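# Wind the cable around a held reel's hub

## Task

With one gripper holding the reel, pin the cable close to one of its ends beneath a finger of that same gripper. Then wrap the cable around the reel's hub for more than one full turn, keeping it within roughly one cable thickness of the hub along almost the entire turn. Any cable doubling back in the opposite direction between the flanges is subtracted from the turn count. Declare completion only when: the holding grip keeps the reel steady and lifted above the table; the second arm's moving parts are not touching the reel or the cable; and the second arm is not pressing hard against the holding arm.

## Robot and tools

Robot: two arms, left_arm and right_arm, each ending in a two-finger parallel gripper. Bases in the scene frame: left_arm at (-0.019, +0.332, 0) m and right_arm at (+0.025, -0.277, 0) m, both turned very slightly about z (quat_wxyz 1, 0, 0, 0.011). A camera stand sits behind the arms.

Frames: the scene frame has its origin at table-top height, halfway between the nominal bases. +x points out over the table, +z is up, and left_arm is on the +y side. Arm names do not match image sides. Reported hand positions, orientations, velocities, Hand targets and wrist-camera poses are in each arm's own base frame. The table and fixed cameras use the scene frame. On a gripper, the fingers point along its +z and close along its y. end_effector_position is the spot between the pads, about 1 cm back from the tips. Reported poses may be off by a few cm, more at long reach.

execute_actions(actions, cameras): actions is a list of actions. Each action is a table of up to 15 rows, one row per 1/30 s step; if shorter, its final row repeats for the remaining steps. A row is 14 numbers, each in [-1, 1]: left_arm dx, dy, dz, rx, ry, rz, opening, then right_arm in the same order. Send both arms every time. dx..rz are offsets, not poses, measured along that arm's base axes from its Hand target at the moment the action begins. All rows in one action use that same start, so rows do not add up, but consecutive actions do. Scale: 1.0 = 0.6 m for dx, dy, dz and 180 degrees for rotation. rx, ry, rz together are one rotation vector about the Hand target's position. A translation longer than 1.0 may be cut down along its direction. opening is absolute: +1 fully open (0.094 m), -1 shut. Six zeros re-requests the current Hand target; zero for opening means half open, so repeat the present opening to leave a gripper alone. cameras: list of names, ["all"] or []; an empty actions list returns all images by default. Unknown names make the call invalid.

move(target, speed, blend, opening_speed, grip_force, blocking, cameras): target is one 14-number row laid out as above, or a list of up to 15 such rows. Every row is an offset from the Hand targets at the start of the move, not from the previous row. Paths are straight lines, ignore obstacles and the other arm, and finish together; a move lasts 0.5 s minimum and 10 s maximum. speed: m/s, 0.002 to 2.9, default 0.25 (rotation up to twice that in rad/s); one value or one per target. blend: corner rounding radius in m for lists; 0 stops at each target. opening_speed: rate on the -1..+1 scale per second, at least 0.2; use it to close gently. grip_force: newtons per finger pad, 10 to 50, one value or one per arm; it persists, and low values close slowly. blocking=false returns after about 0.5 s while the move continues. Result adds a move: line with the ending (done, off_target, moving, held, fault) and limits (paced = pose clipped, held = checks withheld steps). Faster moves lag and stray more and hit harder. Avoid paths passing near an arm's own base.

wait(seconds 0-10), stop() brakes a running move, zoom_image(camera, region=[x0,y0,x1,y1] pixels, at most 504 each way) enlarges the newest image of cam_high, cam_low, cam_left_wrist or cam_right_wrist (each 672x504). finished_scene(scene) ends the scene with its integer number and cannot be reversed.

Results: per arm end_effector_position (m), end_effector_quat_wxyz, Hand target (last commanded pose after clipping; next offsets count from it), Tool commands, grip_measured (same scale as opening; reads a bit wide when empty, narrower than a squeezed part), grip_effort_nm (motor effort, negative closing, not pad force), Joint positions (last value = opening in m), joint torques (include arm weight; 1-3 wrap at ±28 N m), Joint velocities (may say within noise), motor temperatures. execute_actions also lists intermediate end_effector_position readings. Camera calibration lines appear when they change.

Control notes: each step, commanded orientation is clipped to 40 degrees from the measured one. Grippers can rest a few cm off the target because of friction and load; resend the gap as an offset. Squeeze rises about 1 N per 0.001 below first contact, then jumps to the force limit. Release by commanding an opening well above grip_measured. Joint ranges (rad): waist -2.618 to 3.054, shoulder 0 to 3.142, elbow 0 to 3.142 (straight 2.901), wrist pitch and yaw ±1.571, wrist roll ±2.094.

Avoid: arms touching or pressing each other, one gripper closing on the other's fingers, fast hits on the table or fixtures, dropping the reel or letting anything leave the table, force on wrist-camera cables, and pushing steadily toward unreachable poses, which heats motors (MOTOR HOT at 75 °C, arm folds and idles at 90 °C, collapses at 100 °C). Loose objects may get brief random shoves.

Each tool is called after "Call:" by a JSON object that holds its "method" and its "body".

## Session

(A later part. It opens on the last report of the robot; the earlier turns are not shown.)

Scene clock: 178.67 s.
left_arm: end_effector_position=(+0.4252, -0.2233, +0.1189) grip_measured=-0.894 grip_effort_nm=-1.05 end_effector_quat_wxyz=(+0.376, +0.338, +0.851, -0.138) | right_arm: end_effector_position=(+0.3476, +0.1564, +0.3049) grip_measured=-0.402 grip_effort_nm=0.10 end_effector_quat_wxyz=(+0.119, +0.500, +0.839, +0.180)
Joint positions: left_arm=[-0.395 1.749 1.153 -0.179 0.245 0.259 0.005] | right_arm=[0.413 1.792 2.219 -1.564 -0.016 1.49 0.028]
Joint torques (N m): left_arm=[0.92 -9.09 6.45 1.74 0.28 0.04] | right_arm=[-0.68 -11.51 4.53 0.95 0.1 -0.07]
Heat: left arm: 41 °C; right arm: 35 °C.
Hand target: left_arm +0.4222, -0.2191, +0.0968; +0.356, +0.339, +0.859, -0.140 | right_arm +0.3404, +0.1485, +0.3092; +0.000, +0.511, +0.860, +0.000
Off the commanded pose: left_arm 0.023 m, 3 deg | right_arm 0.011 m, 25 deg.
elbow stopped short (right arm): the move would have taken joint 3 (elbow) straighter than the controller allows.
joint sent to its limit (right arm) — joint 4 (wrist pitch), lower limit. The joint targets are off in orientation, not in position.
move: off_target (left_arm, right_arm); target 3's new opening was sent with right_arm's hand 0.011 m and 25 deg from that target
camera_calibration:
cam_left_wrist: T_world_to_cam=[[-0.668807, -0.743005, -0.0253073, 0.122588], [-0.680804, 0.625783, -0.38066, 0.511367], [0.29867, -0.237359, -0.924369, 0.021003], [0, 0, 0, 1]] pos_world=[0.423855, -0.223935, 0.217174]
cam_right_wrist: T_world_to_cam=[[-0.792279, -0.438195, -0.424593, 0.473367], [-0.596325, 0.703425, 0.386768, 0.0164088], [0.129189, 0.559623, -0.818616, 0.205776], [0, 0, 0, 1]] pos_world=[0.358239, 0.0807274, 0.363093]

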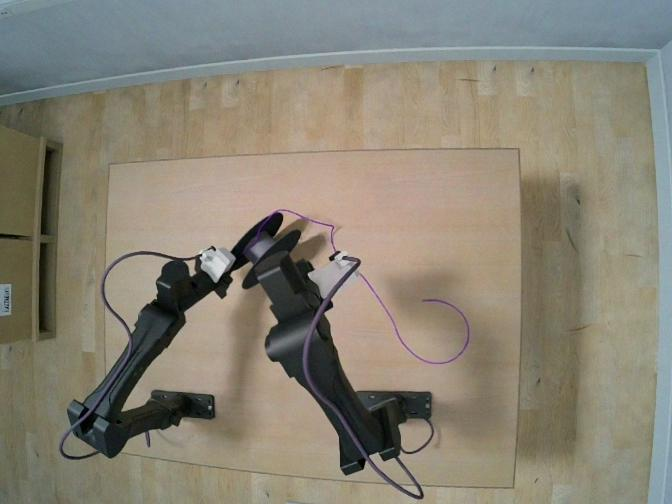

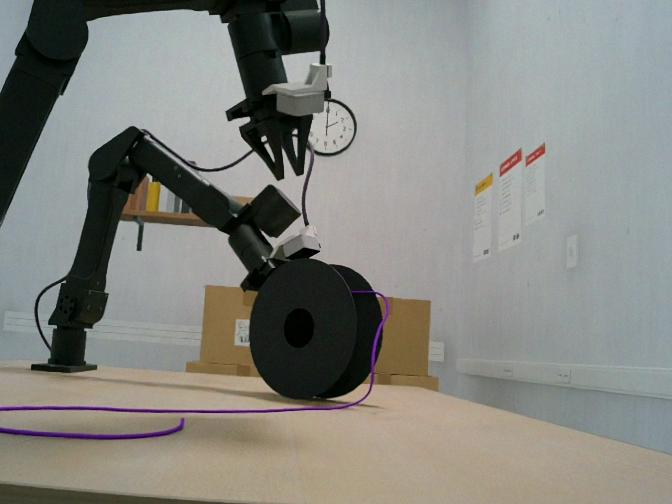

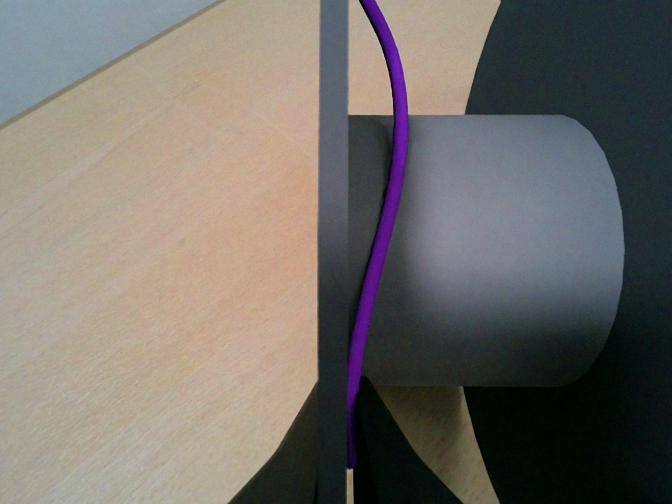

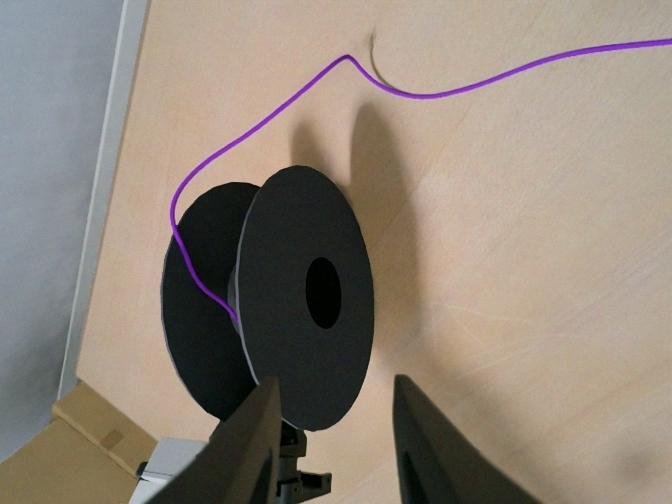

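Call:
{"method": "move", "body": {"target": [0,0,0.58,0,0,0,-1,-0.1,-0.15,0.0,0,0,0,-0.4], "speed": 0.12, "cameras": ["all"]}}

Scene clock: 182.47 s.
left_arm: end_effector_position=(+0.4193, -0.2187, +0.4043) grip_measured=-0.894 grip_effort_nm=-1.05 end_effector_quat_wxyz=(+0.408, +0.319, +0.843, -0.144) | right_arm: end_effector_position=(+0.2884, +0.0639, +0.3084) grip_measured=-0.402 grip_effort_nm=0.11 end_effector_quat_wxyz=(+0.152, +0.501, +0.839, +0.149)
Joint positions: left_arm=[-0.393 2.072 2.832 -1.459 0.239 0.22 0.005] | right_arm=[0.206 1.466 1.889 -1.564 -0.014 1.285 0.028]
Joint torques (N m): left_arm=[0.84 -15.28 8.75 2.44 0.35 -0.16] | right_arm=[-0.62 -7.51 4.51 0.95 0.06 -0.07]
Heat: left arm: 41 °C; right arm: 35 °C.
Hand target: left_arm +0.4222, -0.2191, +0.4449; +0.356, +0.339, +0.859, -0.140 | right_arm +0.2805, +0.0584, +0.3091; +0.000, +0.511, +0.860, +0.000
Off the commanded pose: left_arm 0.041 m, 7 deg | right_arm 0.010 m, 25 deg.
elbow stopped short (left arm): the move would have taken joint 3 (elbow) straighter than the controller allows.
joint sent to its limit (right arm) — joint 4 (wrist pitch), lower limit. The joint targets are off in orientation, not in position.
move: off_target (left_arm, right_arm)
camera_calibration:
cam_left_wrist: T_world_to_cam=[[-0.643525, -0.765055, -0.0237793, 0.113166], [-0.678441, 0.584503, -0.445054, 0.629204], [0.35439, -0.270271, -0.895188, 0.245304], [0, 0, 0, 1]] pos_world=[0.412771, -0.214895, 0.502314]
cam_right_wrist: T_world_to_cam=[[-0.791005, -0.456679, -0.407131, 0.38296], [-0.590246, 0.744744, 0.311396, 0.0636515], [0.161, 0.486623, -0.858649, 0.275937], [0, 0, 0, 1]] pos_world=[0.296067, -0.00679165, 0.373026]

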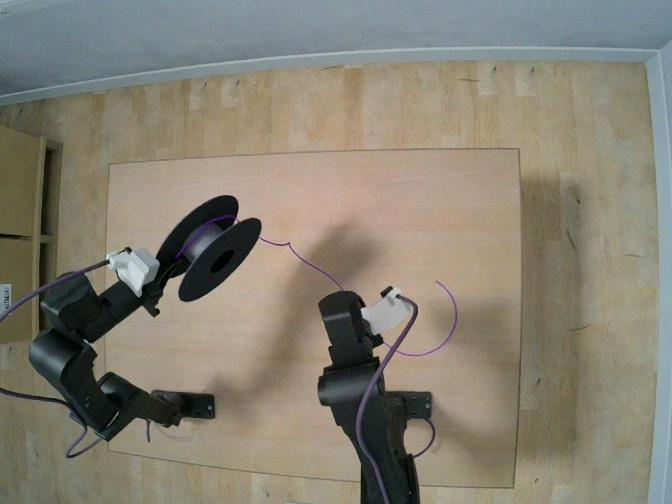

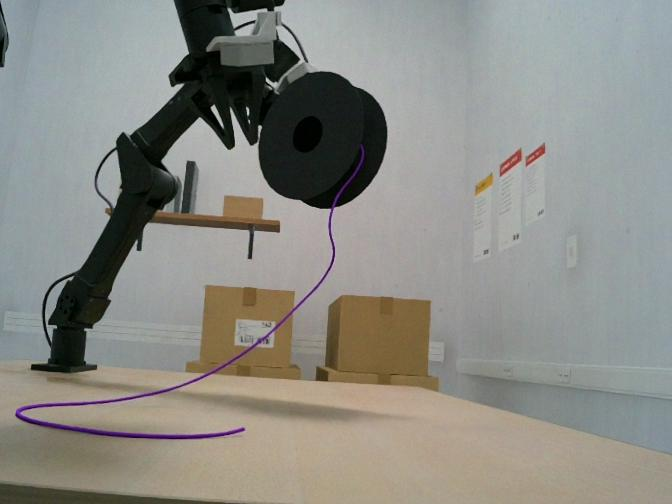

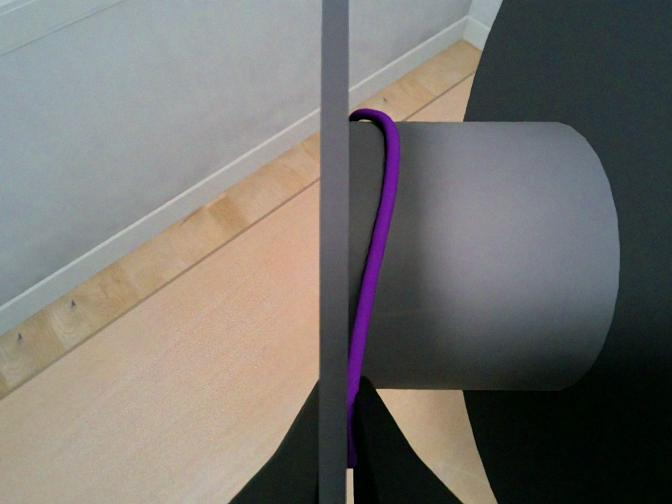

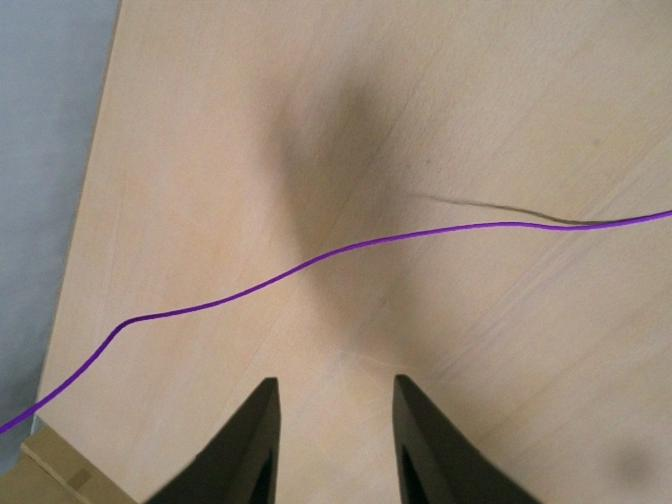

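Call:
{"method": "move", "body": {"target": [0,0,0,0,0,0,-1,0.056,0.103,-0.248,0,0,0.547,-0.1], "speed": 0.2, "cameras": ["cam_low","cam_right_wrist","cam_high"]}}

Scene clock: 189.13 s.
left_arm: end_effector_position=(+0.4194, -0.2188, +0.4044) grip_measured=-0.894 grip_effort_nm=-1.05 end_effector_quat_wxyz=(+0.408, +0.319, +0.843, -0.144) | right_arm: end_effector_position=(+0.3120, +0.1174, +0.1668) grip_measured=-0.102 grip_effort_nm=0.11 end_effector_quat_wxyz=(+0.004, -0.310, +0.951, +0.001)
Joint positions: left_arm=[-0.393 2.072 2.832 -1.458 0.239 0.219 0.005] | right_arm=[0.356 1.811 1.739 -1.491 -0.002 -0.275 0.042]
Joint torques (N m): left_arm=[0.81 -15.2 8.76 2.42 0.35 -0.13] | right_arm=[0.59 -8.47 5.38 0.35 0.05 -0.06]
Motor temperatures (°C): left_arm=[22 30 41 37 22 22 28] | right_arm=[25 27 34 26 22 23 22]
Heat: left arm: 41 °C; right arm: 34 °C.
Hand target: left_arm +0.4222, -0.2191, +0.4448; +0.356, +0.339, +0.859, -0.140 | right_arm +0.3141, +0.1202, +0.1604; +0.000, -0.318, +0.948, +0.000
Off the commanded pose: left_arm 0.041 m, 7 deg | right_arm 0.007 m, 1 deg.
elbow stopped short (left arm): the move would have taken joint 3 (elbow) straighter than the controller allows.
move: off_target (left_arm)
camera_calibration:
cam_right_wrist: T_world_to_cam=[[0.592684, -0.805417, -0.00540356, -0.0894002], [-0.721738, -0.53406, 0.440311, 0.251428], [-0.35752, -0.257065, -0.897829, 0.380066], [0, 0, 0, 1]] pos_world=[0.370332, 0.159975, 0.230045]
Images, in order (width x height): cam_high 672x504, cam_low 672x504, cam_right_wrist 672x504.

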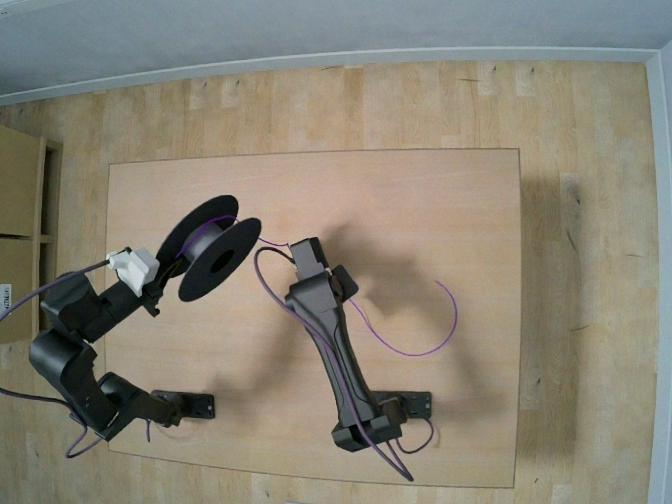

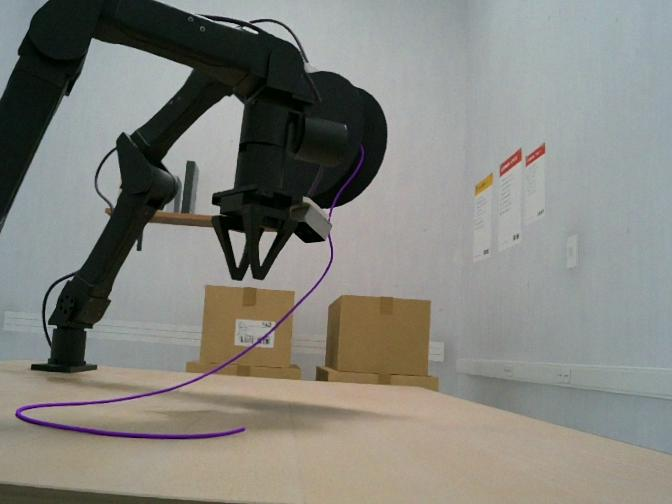

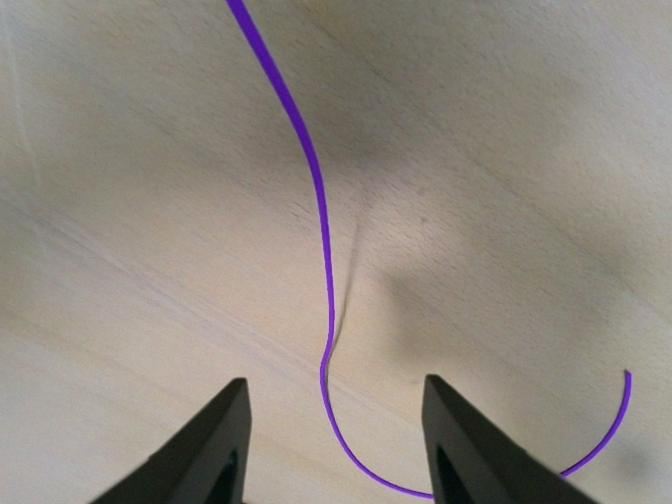

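Call:
{"method": "move", "body": {"target": [0,0,0,0,0,0,-1,0.0,0.005,-0.16,0,0,0,-0.1], "speed": 0.1, "cameras": ["cam_low","cam_right_wrist"]}}

Scene clock: 191.17 s.
left_arm: end_effector_position=(+0.4194, -0.2188, +0.4044) grip_measured=-0.894 grip_effort_nm=-1.05 end_effector_quat_wxyz=(+0.408, +0.319, +0.843, -0.144) | right_arm: end_effector_position=(+0.3143, +0.1210, +0.0711) grip_measured=-0.102 grip_effort_nm=0.11 end_effector_quat_wxyz=(+0.004, -0.314, +0.949, +0.001)
Joint positions: left_arm=[-0.393 2.072 2.832 -1.458 0.239 0.219 0.005] | right_arm=[0.364 1.832 1.384 -1.115 -0.002 -0.276 0.042]
Joint torques (N m): left_arm=[0.84 -15.36 8.79 2.44 0.35 -0.14] | right_arm=[0.64 -8.77 5.07 0.4 0.03 0.03]
Heat: left arm: 41 °C; right arm: 34 °C.
Hand target: left_arm +0.4222, -0.2191, +0.4448; +0.356, +0.339, +0.859, -0.140 | right_arm +0.3140, +0.1233, +0.0643; +0.000, -0.318, +0.948, +0.000
Off the commanded pose: left_arm 0.041 m, 7 deg | right_arm 0.007 m, 1 deg.
elbow stopped short (left arm): the move would have taken joint 3 (elbow) straighter than the controller allows.
move: off_target (left_arm)
camera_calibration:
cam_right_wrist: T_world_to_cam=[[0.599389, -0.800444, -0.0047451, -0.0911192], [-0.717225, -0.539686, 0.440825, 0.296427], [-0.355417, -0.260823, -0.89758, 0.295739], [0, 0, 0, 1]] pos_world=[0.372331, 0.164177, 0.134345]
Images, in order (width x height): cam_low 672x504, cam_right_wrist 672x504.

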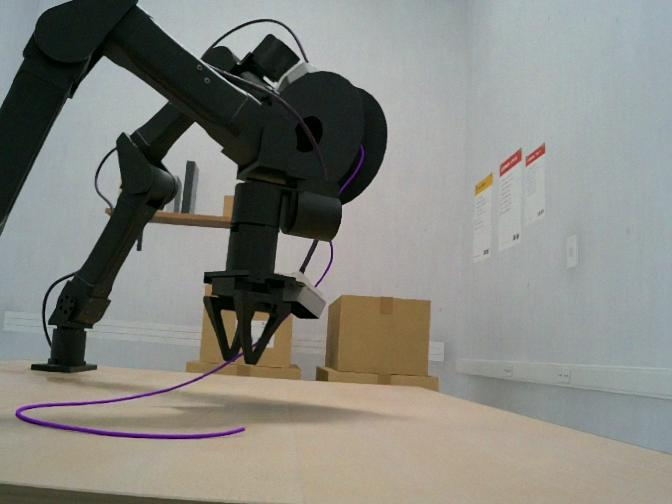

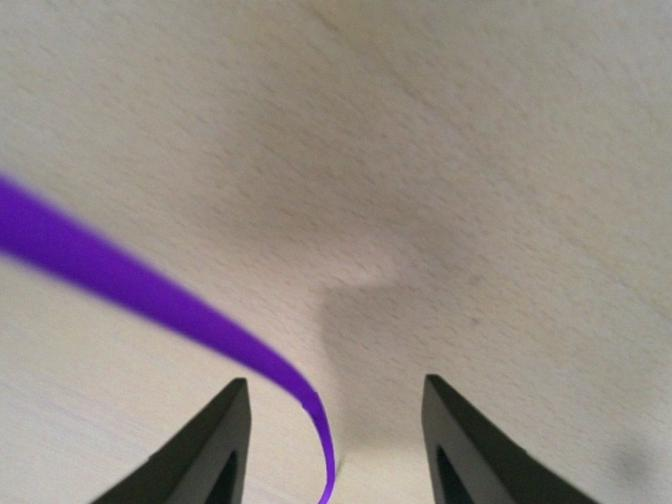

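Call:
{"method": "move", "body": {"target": [0,0,0,0,0,0,-1,0.0,0.0,0,0,0,0,-1], "opening_speed": 0.6, "cameras": ["cam_low","cam_right_wrist"]}}

Scene clock: 193.10 s.
left_arm: end_effector_position=(+0.4194, -0.2188, +0.4044) grip_measured=-0.894 grip_effort_nm=-1.05 end_effector_quat_wxyz=(+0.408, +0.319, +0.843, -0.144) | right_arm: end_effector_position=(+0.3144, +0.1209, +0.0711) grip_measured=-0.943 grip_effort_nm=-1.01 end_effector_quat_wxyz=(+0.004, -0.314, +0.949, +0.001)
Joint positions: left_arm=[-0.393 2.072 2.832 -1.458 0.239 0.219 0.005] | right_arm=[0.364 1.832 1.384 -1.115 -0.001 -0.276 0.003]
Joint torques (N m): left_arm=[0.85 -15.28 8.75 2.42 0.35 -0.13] | right_arm=[0.64 -8.8 5.12 0.37 0.04 0.02]
Heat: left arm: 41 °C; right arm: 34 °C.
Hand target: left_arm +0.4222, -0.2191, +0.4448; +0.356, +0.339, +0.859, -0.140 | right_arm +0.3140, +0.1232, +0.0643; +0.000, -0.318, +0.948, +0.000
Off the commanded pose: left_arm 0.041 m, 7 deg | right_arm 0.007 m, 1 deg.
elbow stopped short (left arm): the move would have taken joint 3 (elbow) straighter than the controller allows.
move: off_target (left_arm)
camera_calibration:
cam_right_wrist: T_world_to_cam=[[0.599403, -0.800436, -0.00424399, -0.0913335], [-0.71747, -0.539609, 0.440521, 0.296564], [-0.354899, -0.261005, -0.897732, 0.295607], [0, 0, 0, 1]] pos_world=[0.372432, 0.164077, 0.134345]
Images, in order (width x height): cam_low 672x504, cam_right_wrist 672x504.

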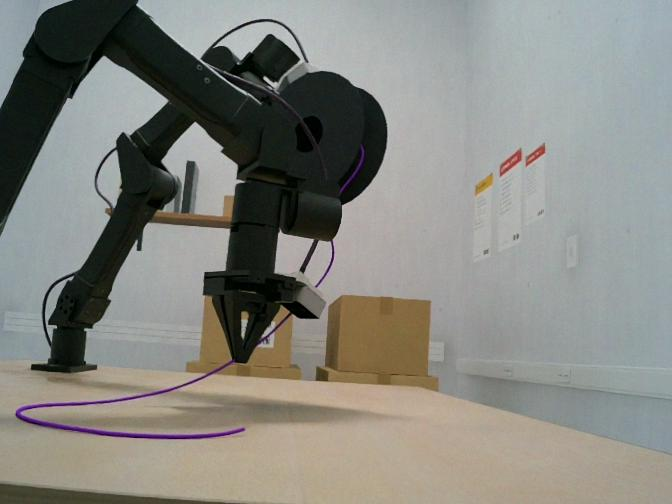

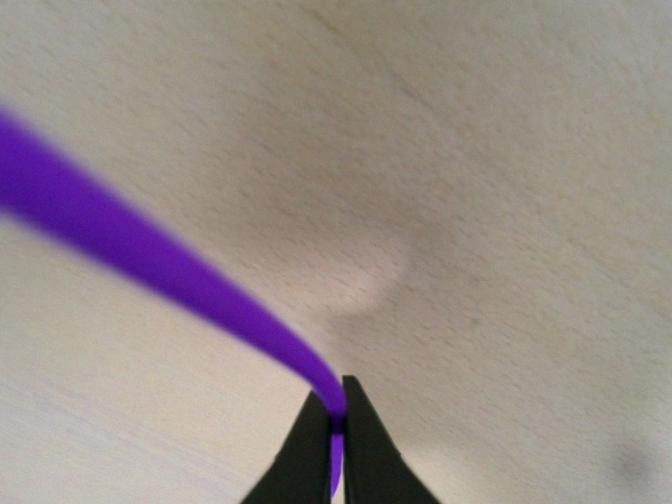

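Call:
{"method": "move", "body": {"target": [0,0,-0.06,0,0,0.128,-1,0.1533,0.0463,0.126,0.1989,-0.1559,0.1559,-1], "speed": 0.12, "cameras": ["all"]}}

Scene clock: 201.67 s.
left_arm: end_effector_position=(+0.4138, -0.2129, +0.3913) grip_measured=-0.894 grip_effort_nm=-1.05 end_effector_quat_wxyz=(+0.393, +0.169, +0.901, -0.072) | right_arm: end_effector_position=(+0.3965, +0.1495, +0.1354) grip_measured=-0.944 grip_effort_nm=-1.05 end_effector_quat_wxyz=(+0.306, -0.504, +0.781, +0.206)
Joint positions: left_arm=[-0.521 2.072 2.832 -1.515 -0.112 -0.101 0.005] | right_arm=[0.1 1.772 1.345 -0.717 -0.644 -0.902 0.003]
Joint torques (N m): left_arm=[-0.7 -11.58 8.75 2.19 -0.17 -0.17] | right_arm=[-0.68 -8.35 8.83 1.26 -0.57 -0.13]
Heat: left arm: 41 °C; right arm: 34 °C.
Hand target: left_arm +0.4222, -0.2192, +0.4089; +0.377, +0.161, +0.910, -0.066 | right_arm +0.4061, +0.1510, +0.1399; +0.320, -0.508, +0.772, +0.210
Off the commanded pose: left_arm 0.020 m, 2 deg | right_arm 0.011 m, 2 deg.
elbow stopped short (left arm): the move would have taken joint 3 (elbow) straighter than the controller allows.
move: off_target (left_arm, right_arm)
camera_calibration:
cam_left_wrist: T_world_to_cam=[[-0.347397, -0.937667, -0.0097552, -0.0509216], [-0.866915, 0.325115, -0.377833, 0.612697], [0.357454, -0.122801, -0.925822, 0.279299], [0, 0, 0, 1]] pos_world=[0.41363, -0.212646, 0.489582]
cam_right_wrist: T_world_to_cam=[[0.915809, -0.401346, -0.0146477, -0.301089], [-0.388309, -0.875573, -0.287379, 0.360838], [0.102513, 0.268873, -0.957705, 0.137499], [0, 0, 0, 1]] pos_world=[0.401761, 0.158129, 0.230971]

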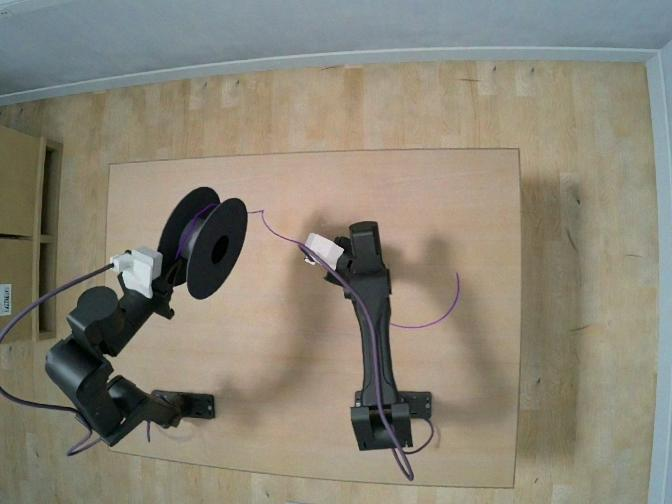

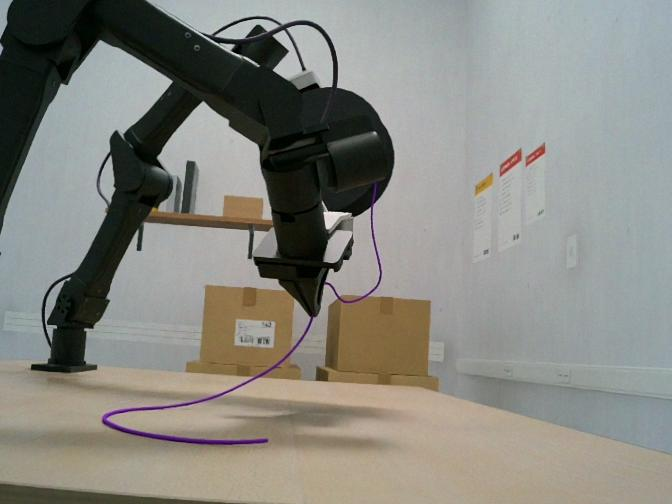

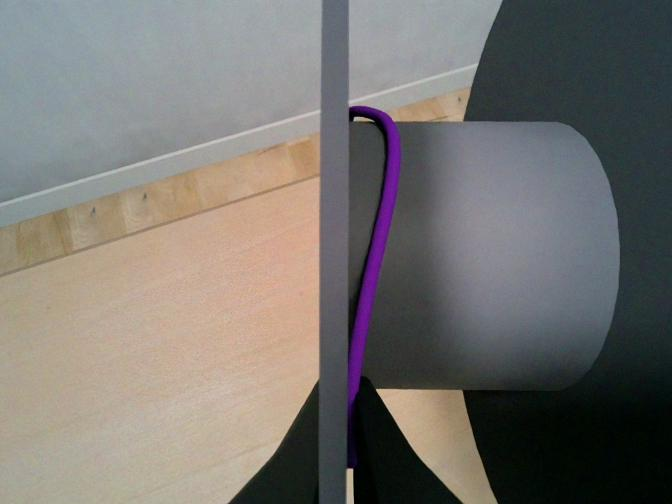

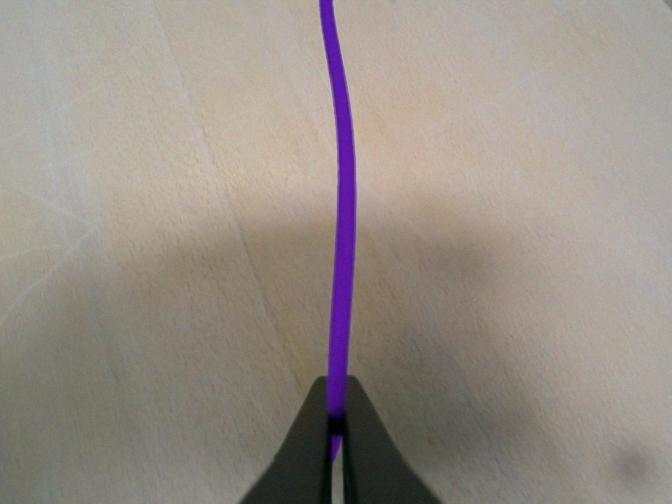

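Call:
{"method": "move", "body": {"target": [[0,0,0,0,0,0,-1,-0.21,0.1167,-0.03,0,0,0,-1],[0,0,0,0,0,0,-1,-0.382,0.22,0.0035,0,0,0,-1]], "speed": 0.15, "blend": 0.03, "cameras": ["all"]}}

Scene clock: 205.70 s.
left_arm: end_effector_position=(+0.4136, -0.2127, +0.3910) grip_measured=-0.894 grip_effort_nm=-1.05 end_effector_quat_wxyz=(+0.392, +0.169, +0.901, -0.072) | right_arm: end_effector_position=(+0.1801, +0.2827, +0.1403) grip_measured=-0.944 grip_effort_nm=-1.05 end_effector_quat_wxyz=(+0.315, -0.509, +0.774, +0.205)
Joint positions: left_arm=[-0.521 2.072 2.832 -1.516 -0.113 -0.101 0.005] | right_arm=[0.907 1.161 0.762 -0.417 -0.175 -0.186 0.003]
Joint torques (N m): left_arm=[-0.79 -11.54 8.72 2.2 -0.21 -0.14] | right_arm=[0.75 -5.97 5.85 1.84 -0.05 0.08]
Heat: left arm: 41 °C; right arm: 34 °C.
Hand target: left_arm +0.4222, -0.2191, +0.4089; +0.377, +0.161, +0.910, -0.066 | right_arm +0.1768, +0.2830, +0.1421; +0.320, -0.508, +0.772, +0.210
Off the commanded pose: left_arm 0.021 m, 2 deg | right_arm 0.004 m, 1 deg.
elbow stopped short (left arm): the move would have taken joint 3 (elbow) straighter than the controller allows.
move: off_target (left_arm)
camera_calibration:
cam_left_wrist: T_world_to_cam=[[-0.346935, -0.937837, -0.00994286, -0.0510015], [-0.86755, 0.324925, -0.376539, 0.612055], [0.356362, -0.122008, -0.926348, 0.279947], [0, 0, 0, 1]] pos_world=[0.413532, -0.212547, 0.489283]
cam_right_wrist: T_world_to_cam=[[0.919759, -0.392484, 0.000885197, -0.0546973], [-0.373931, -0.876963, -0.301846, 0.394644], [0.119246, 0.277294, -0.953356, 0.122538], [0, 0, 0, 1]] pos_world=[0.183266, 0.290641, 0.235992]

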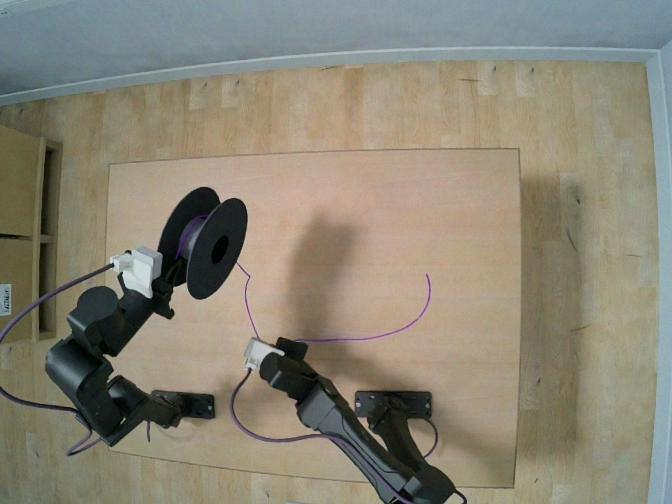

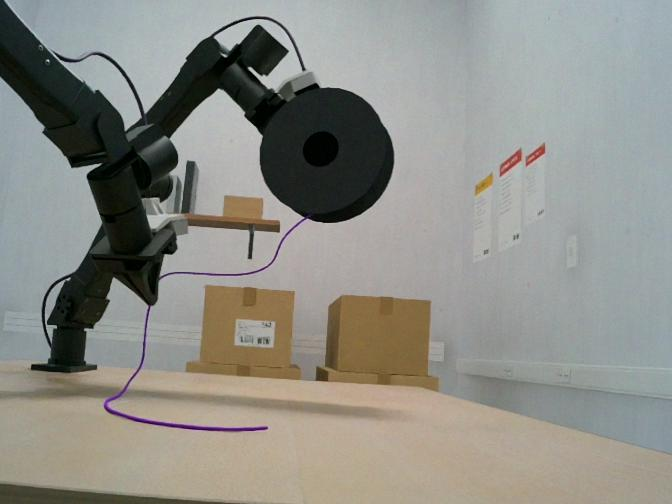

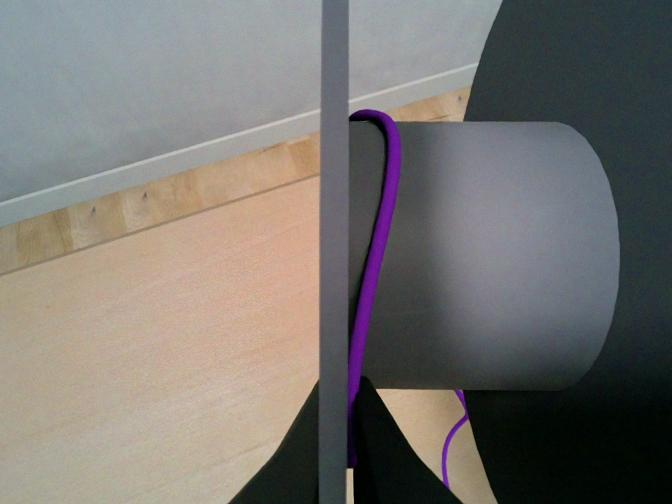

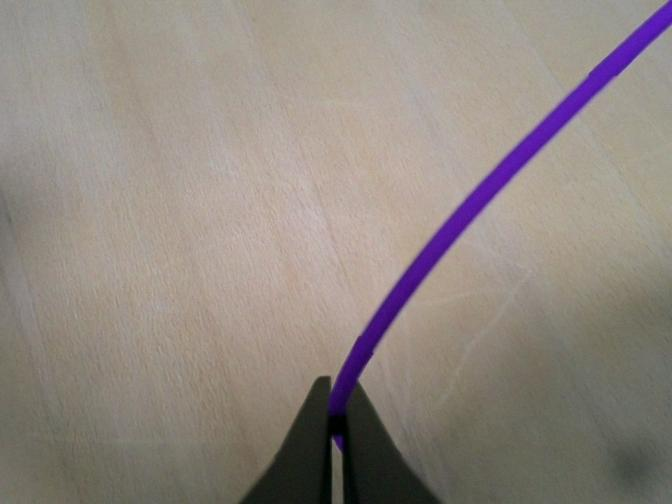

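Call:
{"method": "move", "body": {"target": [[0,0,0,0,0,0,-1,-0.08,0.035,0.14,0.03,-0.013,0,-1],[0,0,0,0,0,0,-1,-0.12,0.06,0.316,0.089,-0.0385,0,-1]], "speed": 0.15, "blend": 0.03, "cameras": ["all"]}}

Scene clock: 208.47 s.
left_arm: end_effector_position=(+0.4135, -0.2127, +0.3910) grip_measured=-0.894 grip_effort_nm=-1.05 end_effector_quat_wxyz=(+0.392, +0.169, +0.901, -0.072) | right_arm: end_effector_position=(+0.1068, +0.3209, +0.3241) grip_measured=-0.944 grip_effort_nm=-1.04 end_effector_quat_wxyz=(+0.431, -0.474, +0.715, +0.280)
Joint positions: left_arm=[-0.521 2.072 2.832 -1.517 -0.113 -0.101 0.005] | right_arm=[1.321 1.036 1.19 -0.649 0.141 0.068 0.003]
Joint torques (N m): left_arm=[-0.75 -11.52 8.73 2.2 -0.21 -0.15] | right_arm=[0.68 -3.4 8.75 1.95 0.1 0.11]
Heat: left arm: 41 °C; right arm: 34 °C.
Hand target: left_arm +0.4222, -0.2191, +0.4089; +0.377, +0.161, +0.910, -0.066 | right_arm +0.1047, +0.3190, +0.3316; +0.433, -0.470, +0.714, +0.285
Off the commanded pose: left_arm 0.021 m, 2 deg | right_arm 0.008 m, 1 deg.
elbow stopped short (left arm): the move would have taken joint 3 (elbow) straighter than the controller allows.
move: off_target (left_arm)
camera_calibration:
cam_left_wrist: T_world_to_cam=[[-0.346928, -0.937838, -0.0100284, -0.0509637], [-0.867683, 0.324999, -0.376167, 0.611907], [0.356043, -0.121801, -0.926498, 0.280104], [0, 0, 0, 1]] pos_world=[0.413532, -0.212548, 0.489183]
cam_right_wrist: T_world_to_cam=[[0.921384, -0.388574, 0.00788681, 0.0237852], [-0.313058, -0.75404, -0.577424, 0.499539], [0.230319, 0.52956, -0.816406, 0.158671], [0, 0, 0, 1]] pos_world=[0.0979243, 0.301889, 0.417798]

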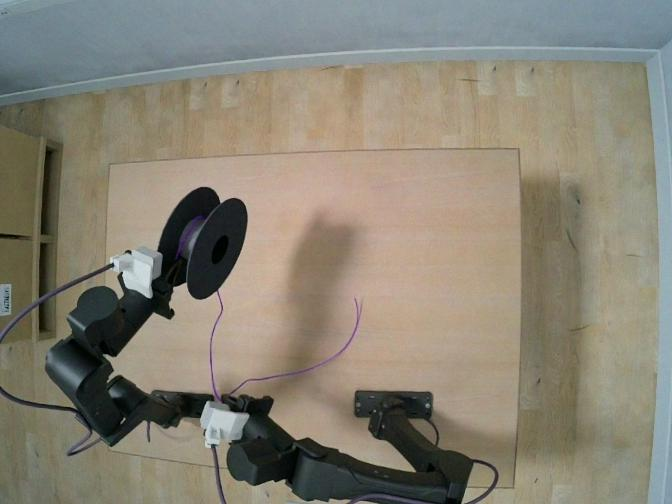

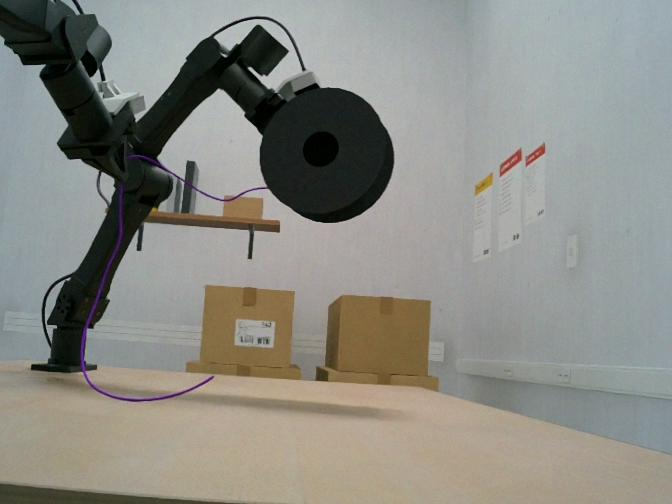

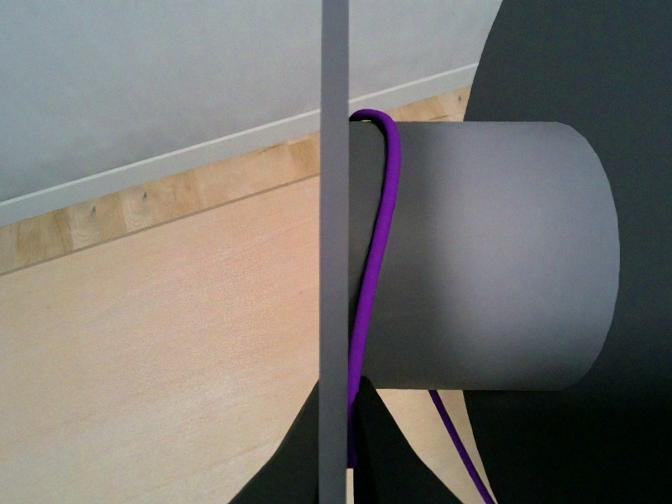

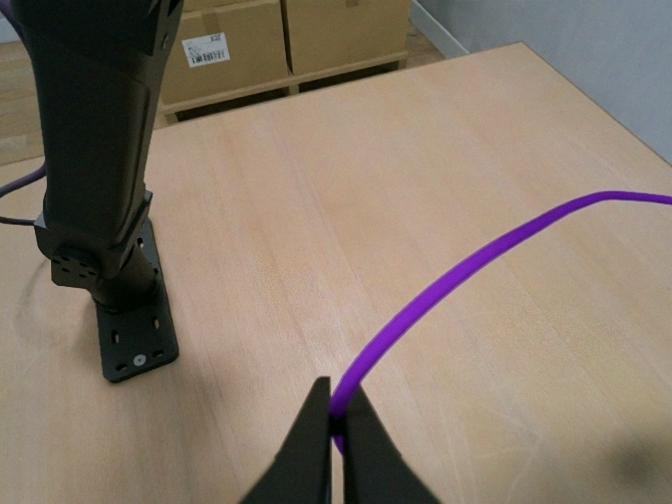

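Call:
{"method": "move", "body": {"target": [[0,0,0,0,0,0,-1,0.02,-0.02,0.2,0.05,-0.02,0,-1],[0,0,0,0,0,0,-1,0.1055,-0.052,0.333,0.089,-0.0385,0,-1]], "speed": 0.15, "blend": 0.03, "cameras": ["all"]}}

Scene clock: 211.70 s.
left_arm: end_effector_position=(+0.4135, -0.2127, +0.3910) grip_measured=-0.894 grip_effort_nm=-1.06 end_effector_quat_wxyz=(+0.392, +0.169, +0.901, -0.072) | right_arm: end_effector_position=(+0.1685, +0.2898, +0.5283) grip_measured=-0.944 grip_effort_nm=-1.05 end_effector_quat_wxyz=(+0.536, -0.419, +0.642, +0.354)
Joint positions: left_arm=[-0.521 2.072 2.832 -1.517 -0.113 -0.101 0.005] | right_arm=[0.908 1.265 1.956 -0.874 -0.249 -0.039 0.003]
Joint torques (N m): left_arm=[-0.77 -11.54 8.72 2.19 -0.19 -0.12] | right_arm=[-0.7 -2.76 7.12 2.14 -0.1 -0.1]
Heat: left arm: 41 °C; right arm: 34 °C.
Hand target: left_arm +0.4222, -0.2191, +0.4089; +0.377, +0.161, +0.910, -0.066 | right_arm +0.1680, +0.2878, +0.5316; +0.537, -0.421, +0.640, +0.353
Off the commanded pose: left_arm 0.021 m, 2 deg | right_arm 0.004 m, 0 deg.
elbow stopped short (left arm): the move would have taken joint 3 (elbow) straighter than the controller allows.
move: off_target (left_arm)
camera_calibration:
cam_left_wrist: T_world_to_cam=[[-0.346621, -0.937955, -0.00975203, -0.0512506], [-0.867844, 0.324622, -0.376121, 0.611871], [0.35595, -0.121908, -0.926519, 0.28013], [0, 0, 0, 1]] pos_world=[0.413532, -0.212548, 0.489184]
cam_right_wrist: T_world_to_cam=[[0.919157, -0.393876, -0.00360391, -0.038732], [-0.238245, -0.54864, -0.801395, 0.659596], [0.313673, 0.737466, -0.598125, 0.138062], [0, 0, 0, 1]] pos_world=[0.14944, 0.24481, 0.611036]

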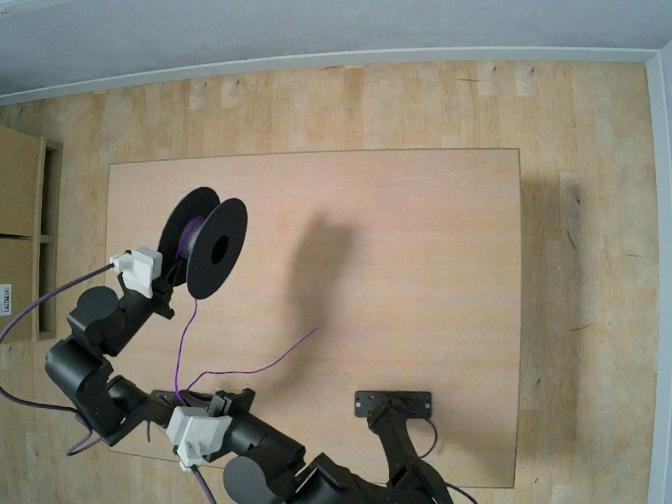

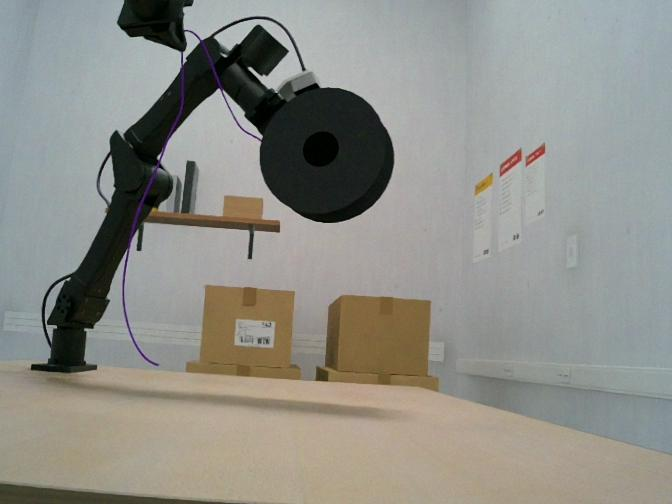

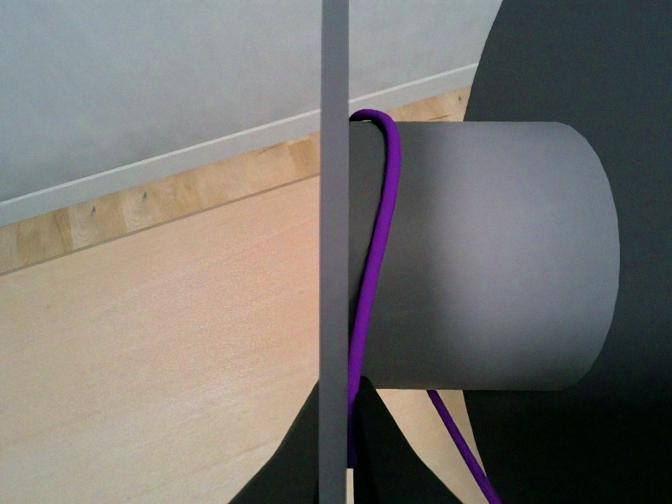

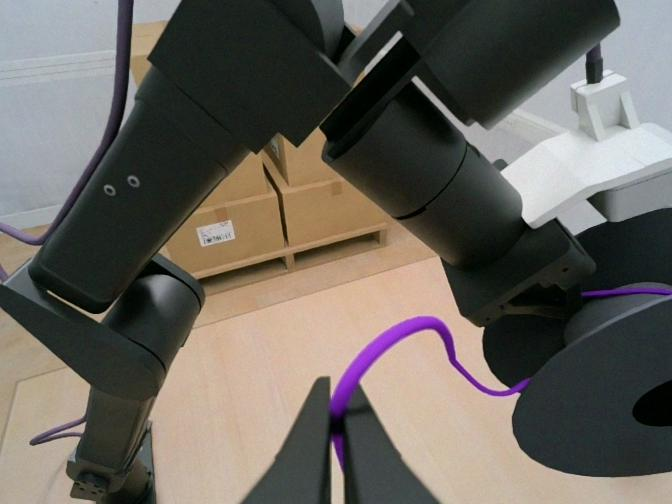

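Call:
{"method": "move", "body": {"target": [[0,0,0,0,0,0,-1,0.1,-0.05,0.11,0.03,-0.01,0,-1],[0,0,0,0,0,0,-1,0.238,-0.118,0.108,0.051,-0.022,0,-1]], "speed": 0.12, "blend": 0.03, "cameras": ["all"]}}

Scene clock: 214.33 s.
left_arm: end_effector_position=(+0.4135, -0.2127, +0.3910) grip_measured=-0.894 grip_effort_nm=-1.05 end_effector_quat_wxyz=(+0.392, +0.169, +0.902, -0.072) | right_arm: end_effector_position=(+0.3100, +0.2178, +0.5940) grip_measured=-0.944 grip_effort_nm=-1.04 end_effector_quat_wxyz=(+0.587, -0.388, +0.596, +0.387)
Joint positions: left_arm=[-0.521 2.072 2.832 -1.517 -0.113 -0.102 0.005] | right_arm=[0.213 1.656 2.441 -0.804 -0.947 -0.01 0.003]
Joint torques (N m): left_arm=[-0.73 -11.55 8.72 2.18 -0.21 -0.14] | right_arm=[-0.54 -6.46 4.48 2.1 -0.1 0.05]
Heat: left arm: 41 °C; right arm: 34 °C.
Hand target: left_arm +0.4222, -0.2191, +0.4089; +0.377, +0.161, +0.910, -0.066 | right_arm +0.3109, +0.2170, +0.5963; +0.591, -0.389, +0.591, +0.388
Off the commanded pose: left_arm 0.021 m, 2 deg | right_arm 0.003 m, 1 deg.
elbow stopped short (left arm): the move would have taken joint 3 (elbow) straighter than the controller allows.
move: off_target (left_arm)
camera_calibration:
cam_left_wrist: T_world_to_cam=[[-0.34619, -0.938119, -0.00921684, -0.0516314], [-0.868058, 0.324031, -0.376137, 0.61181], [0.355847, -0.122214, -0.926518, 0.280119], [0, 0, 0, 1]] pos_world=[0.413533, -0.212447, 0.489184]
cam_right_wrist: T_world_to_cam=[[0.919002, -0.394249, -0.00162183, -0.197944], [-0.181689, -0.419862, -0.889216, 0.71309], [0.349892, 0.817486, -0.457485, 0.0738725], [0, 0, 0, 1]] pos_world=[0.285624, 0.160971, 0.667566]

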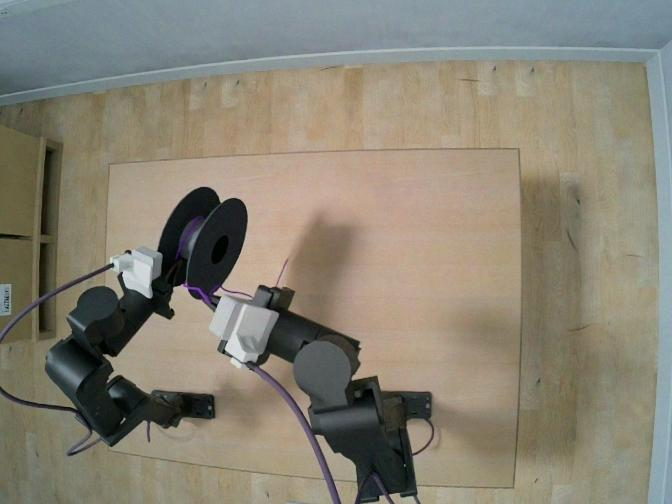

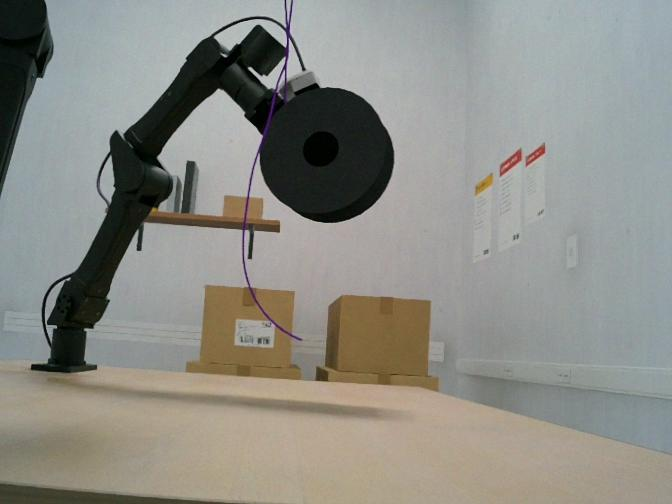

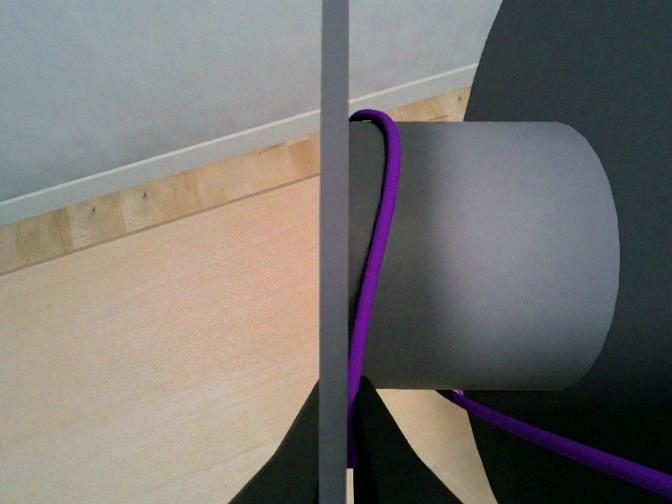

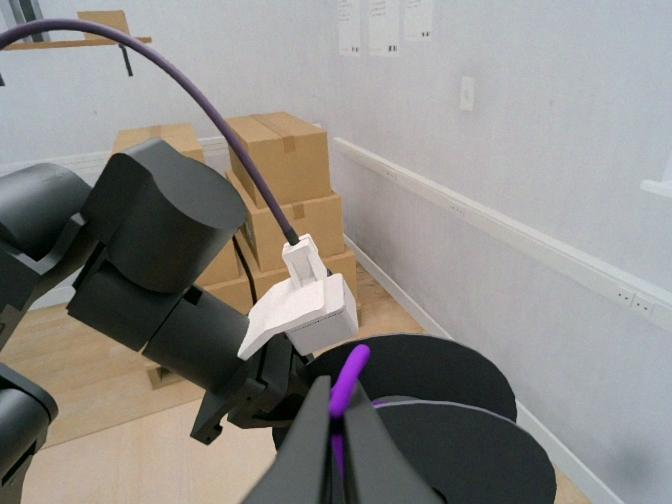

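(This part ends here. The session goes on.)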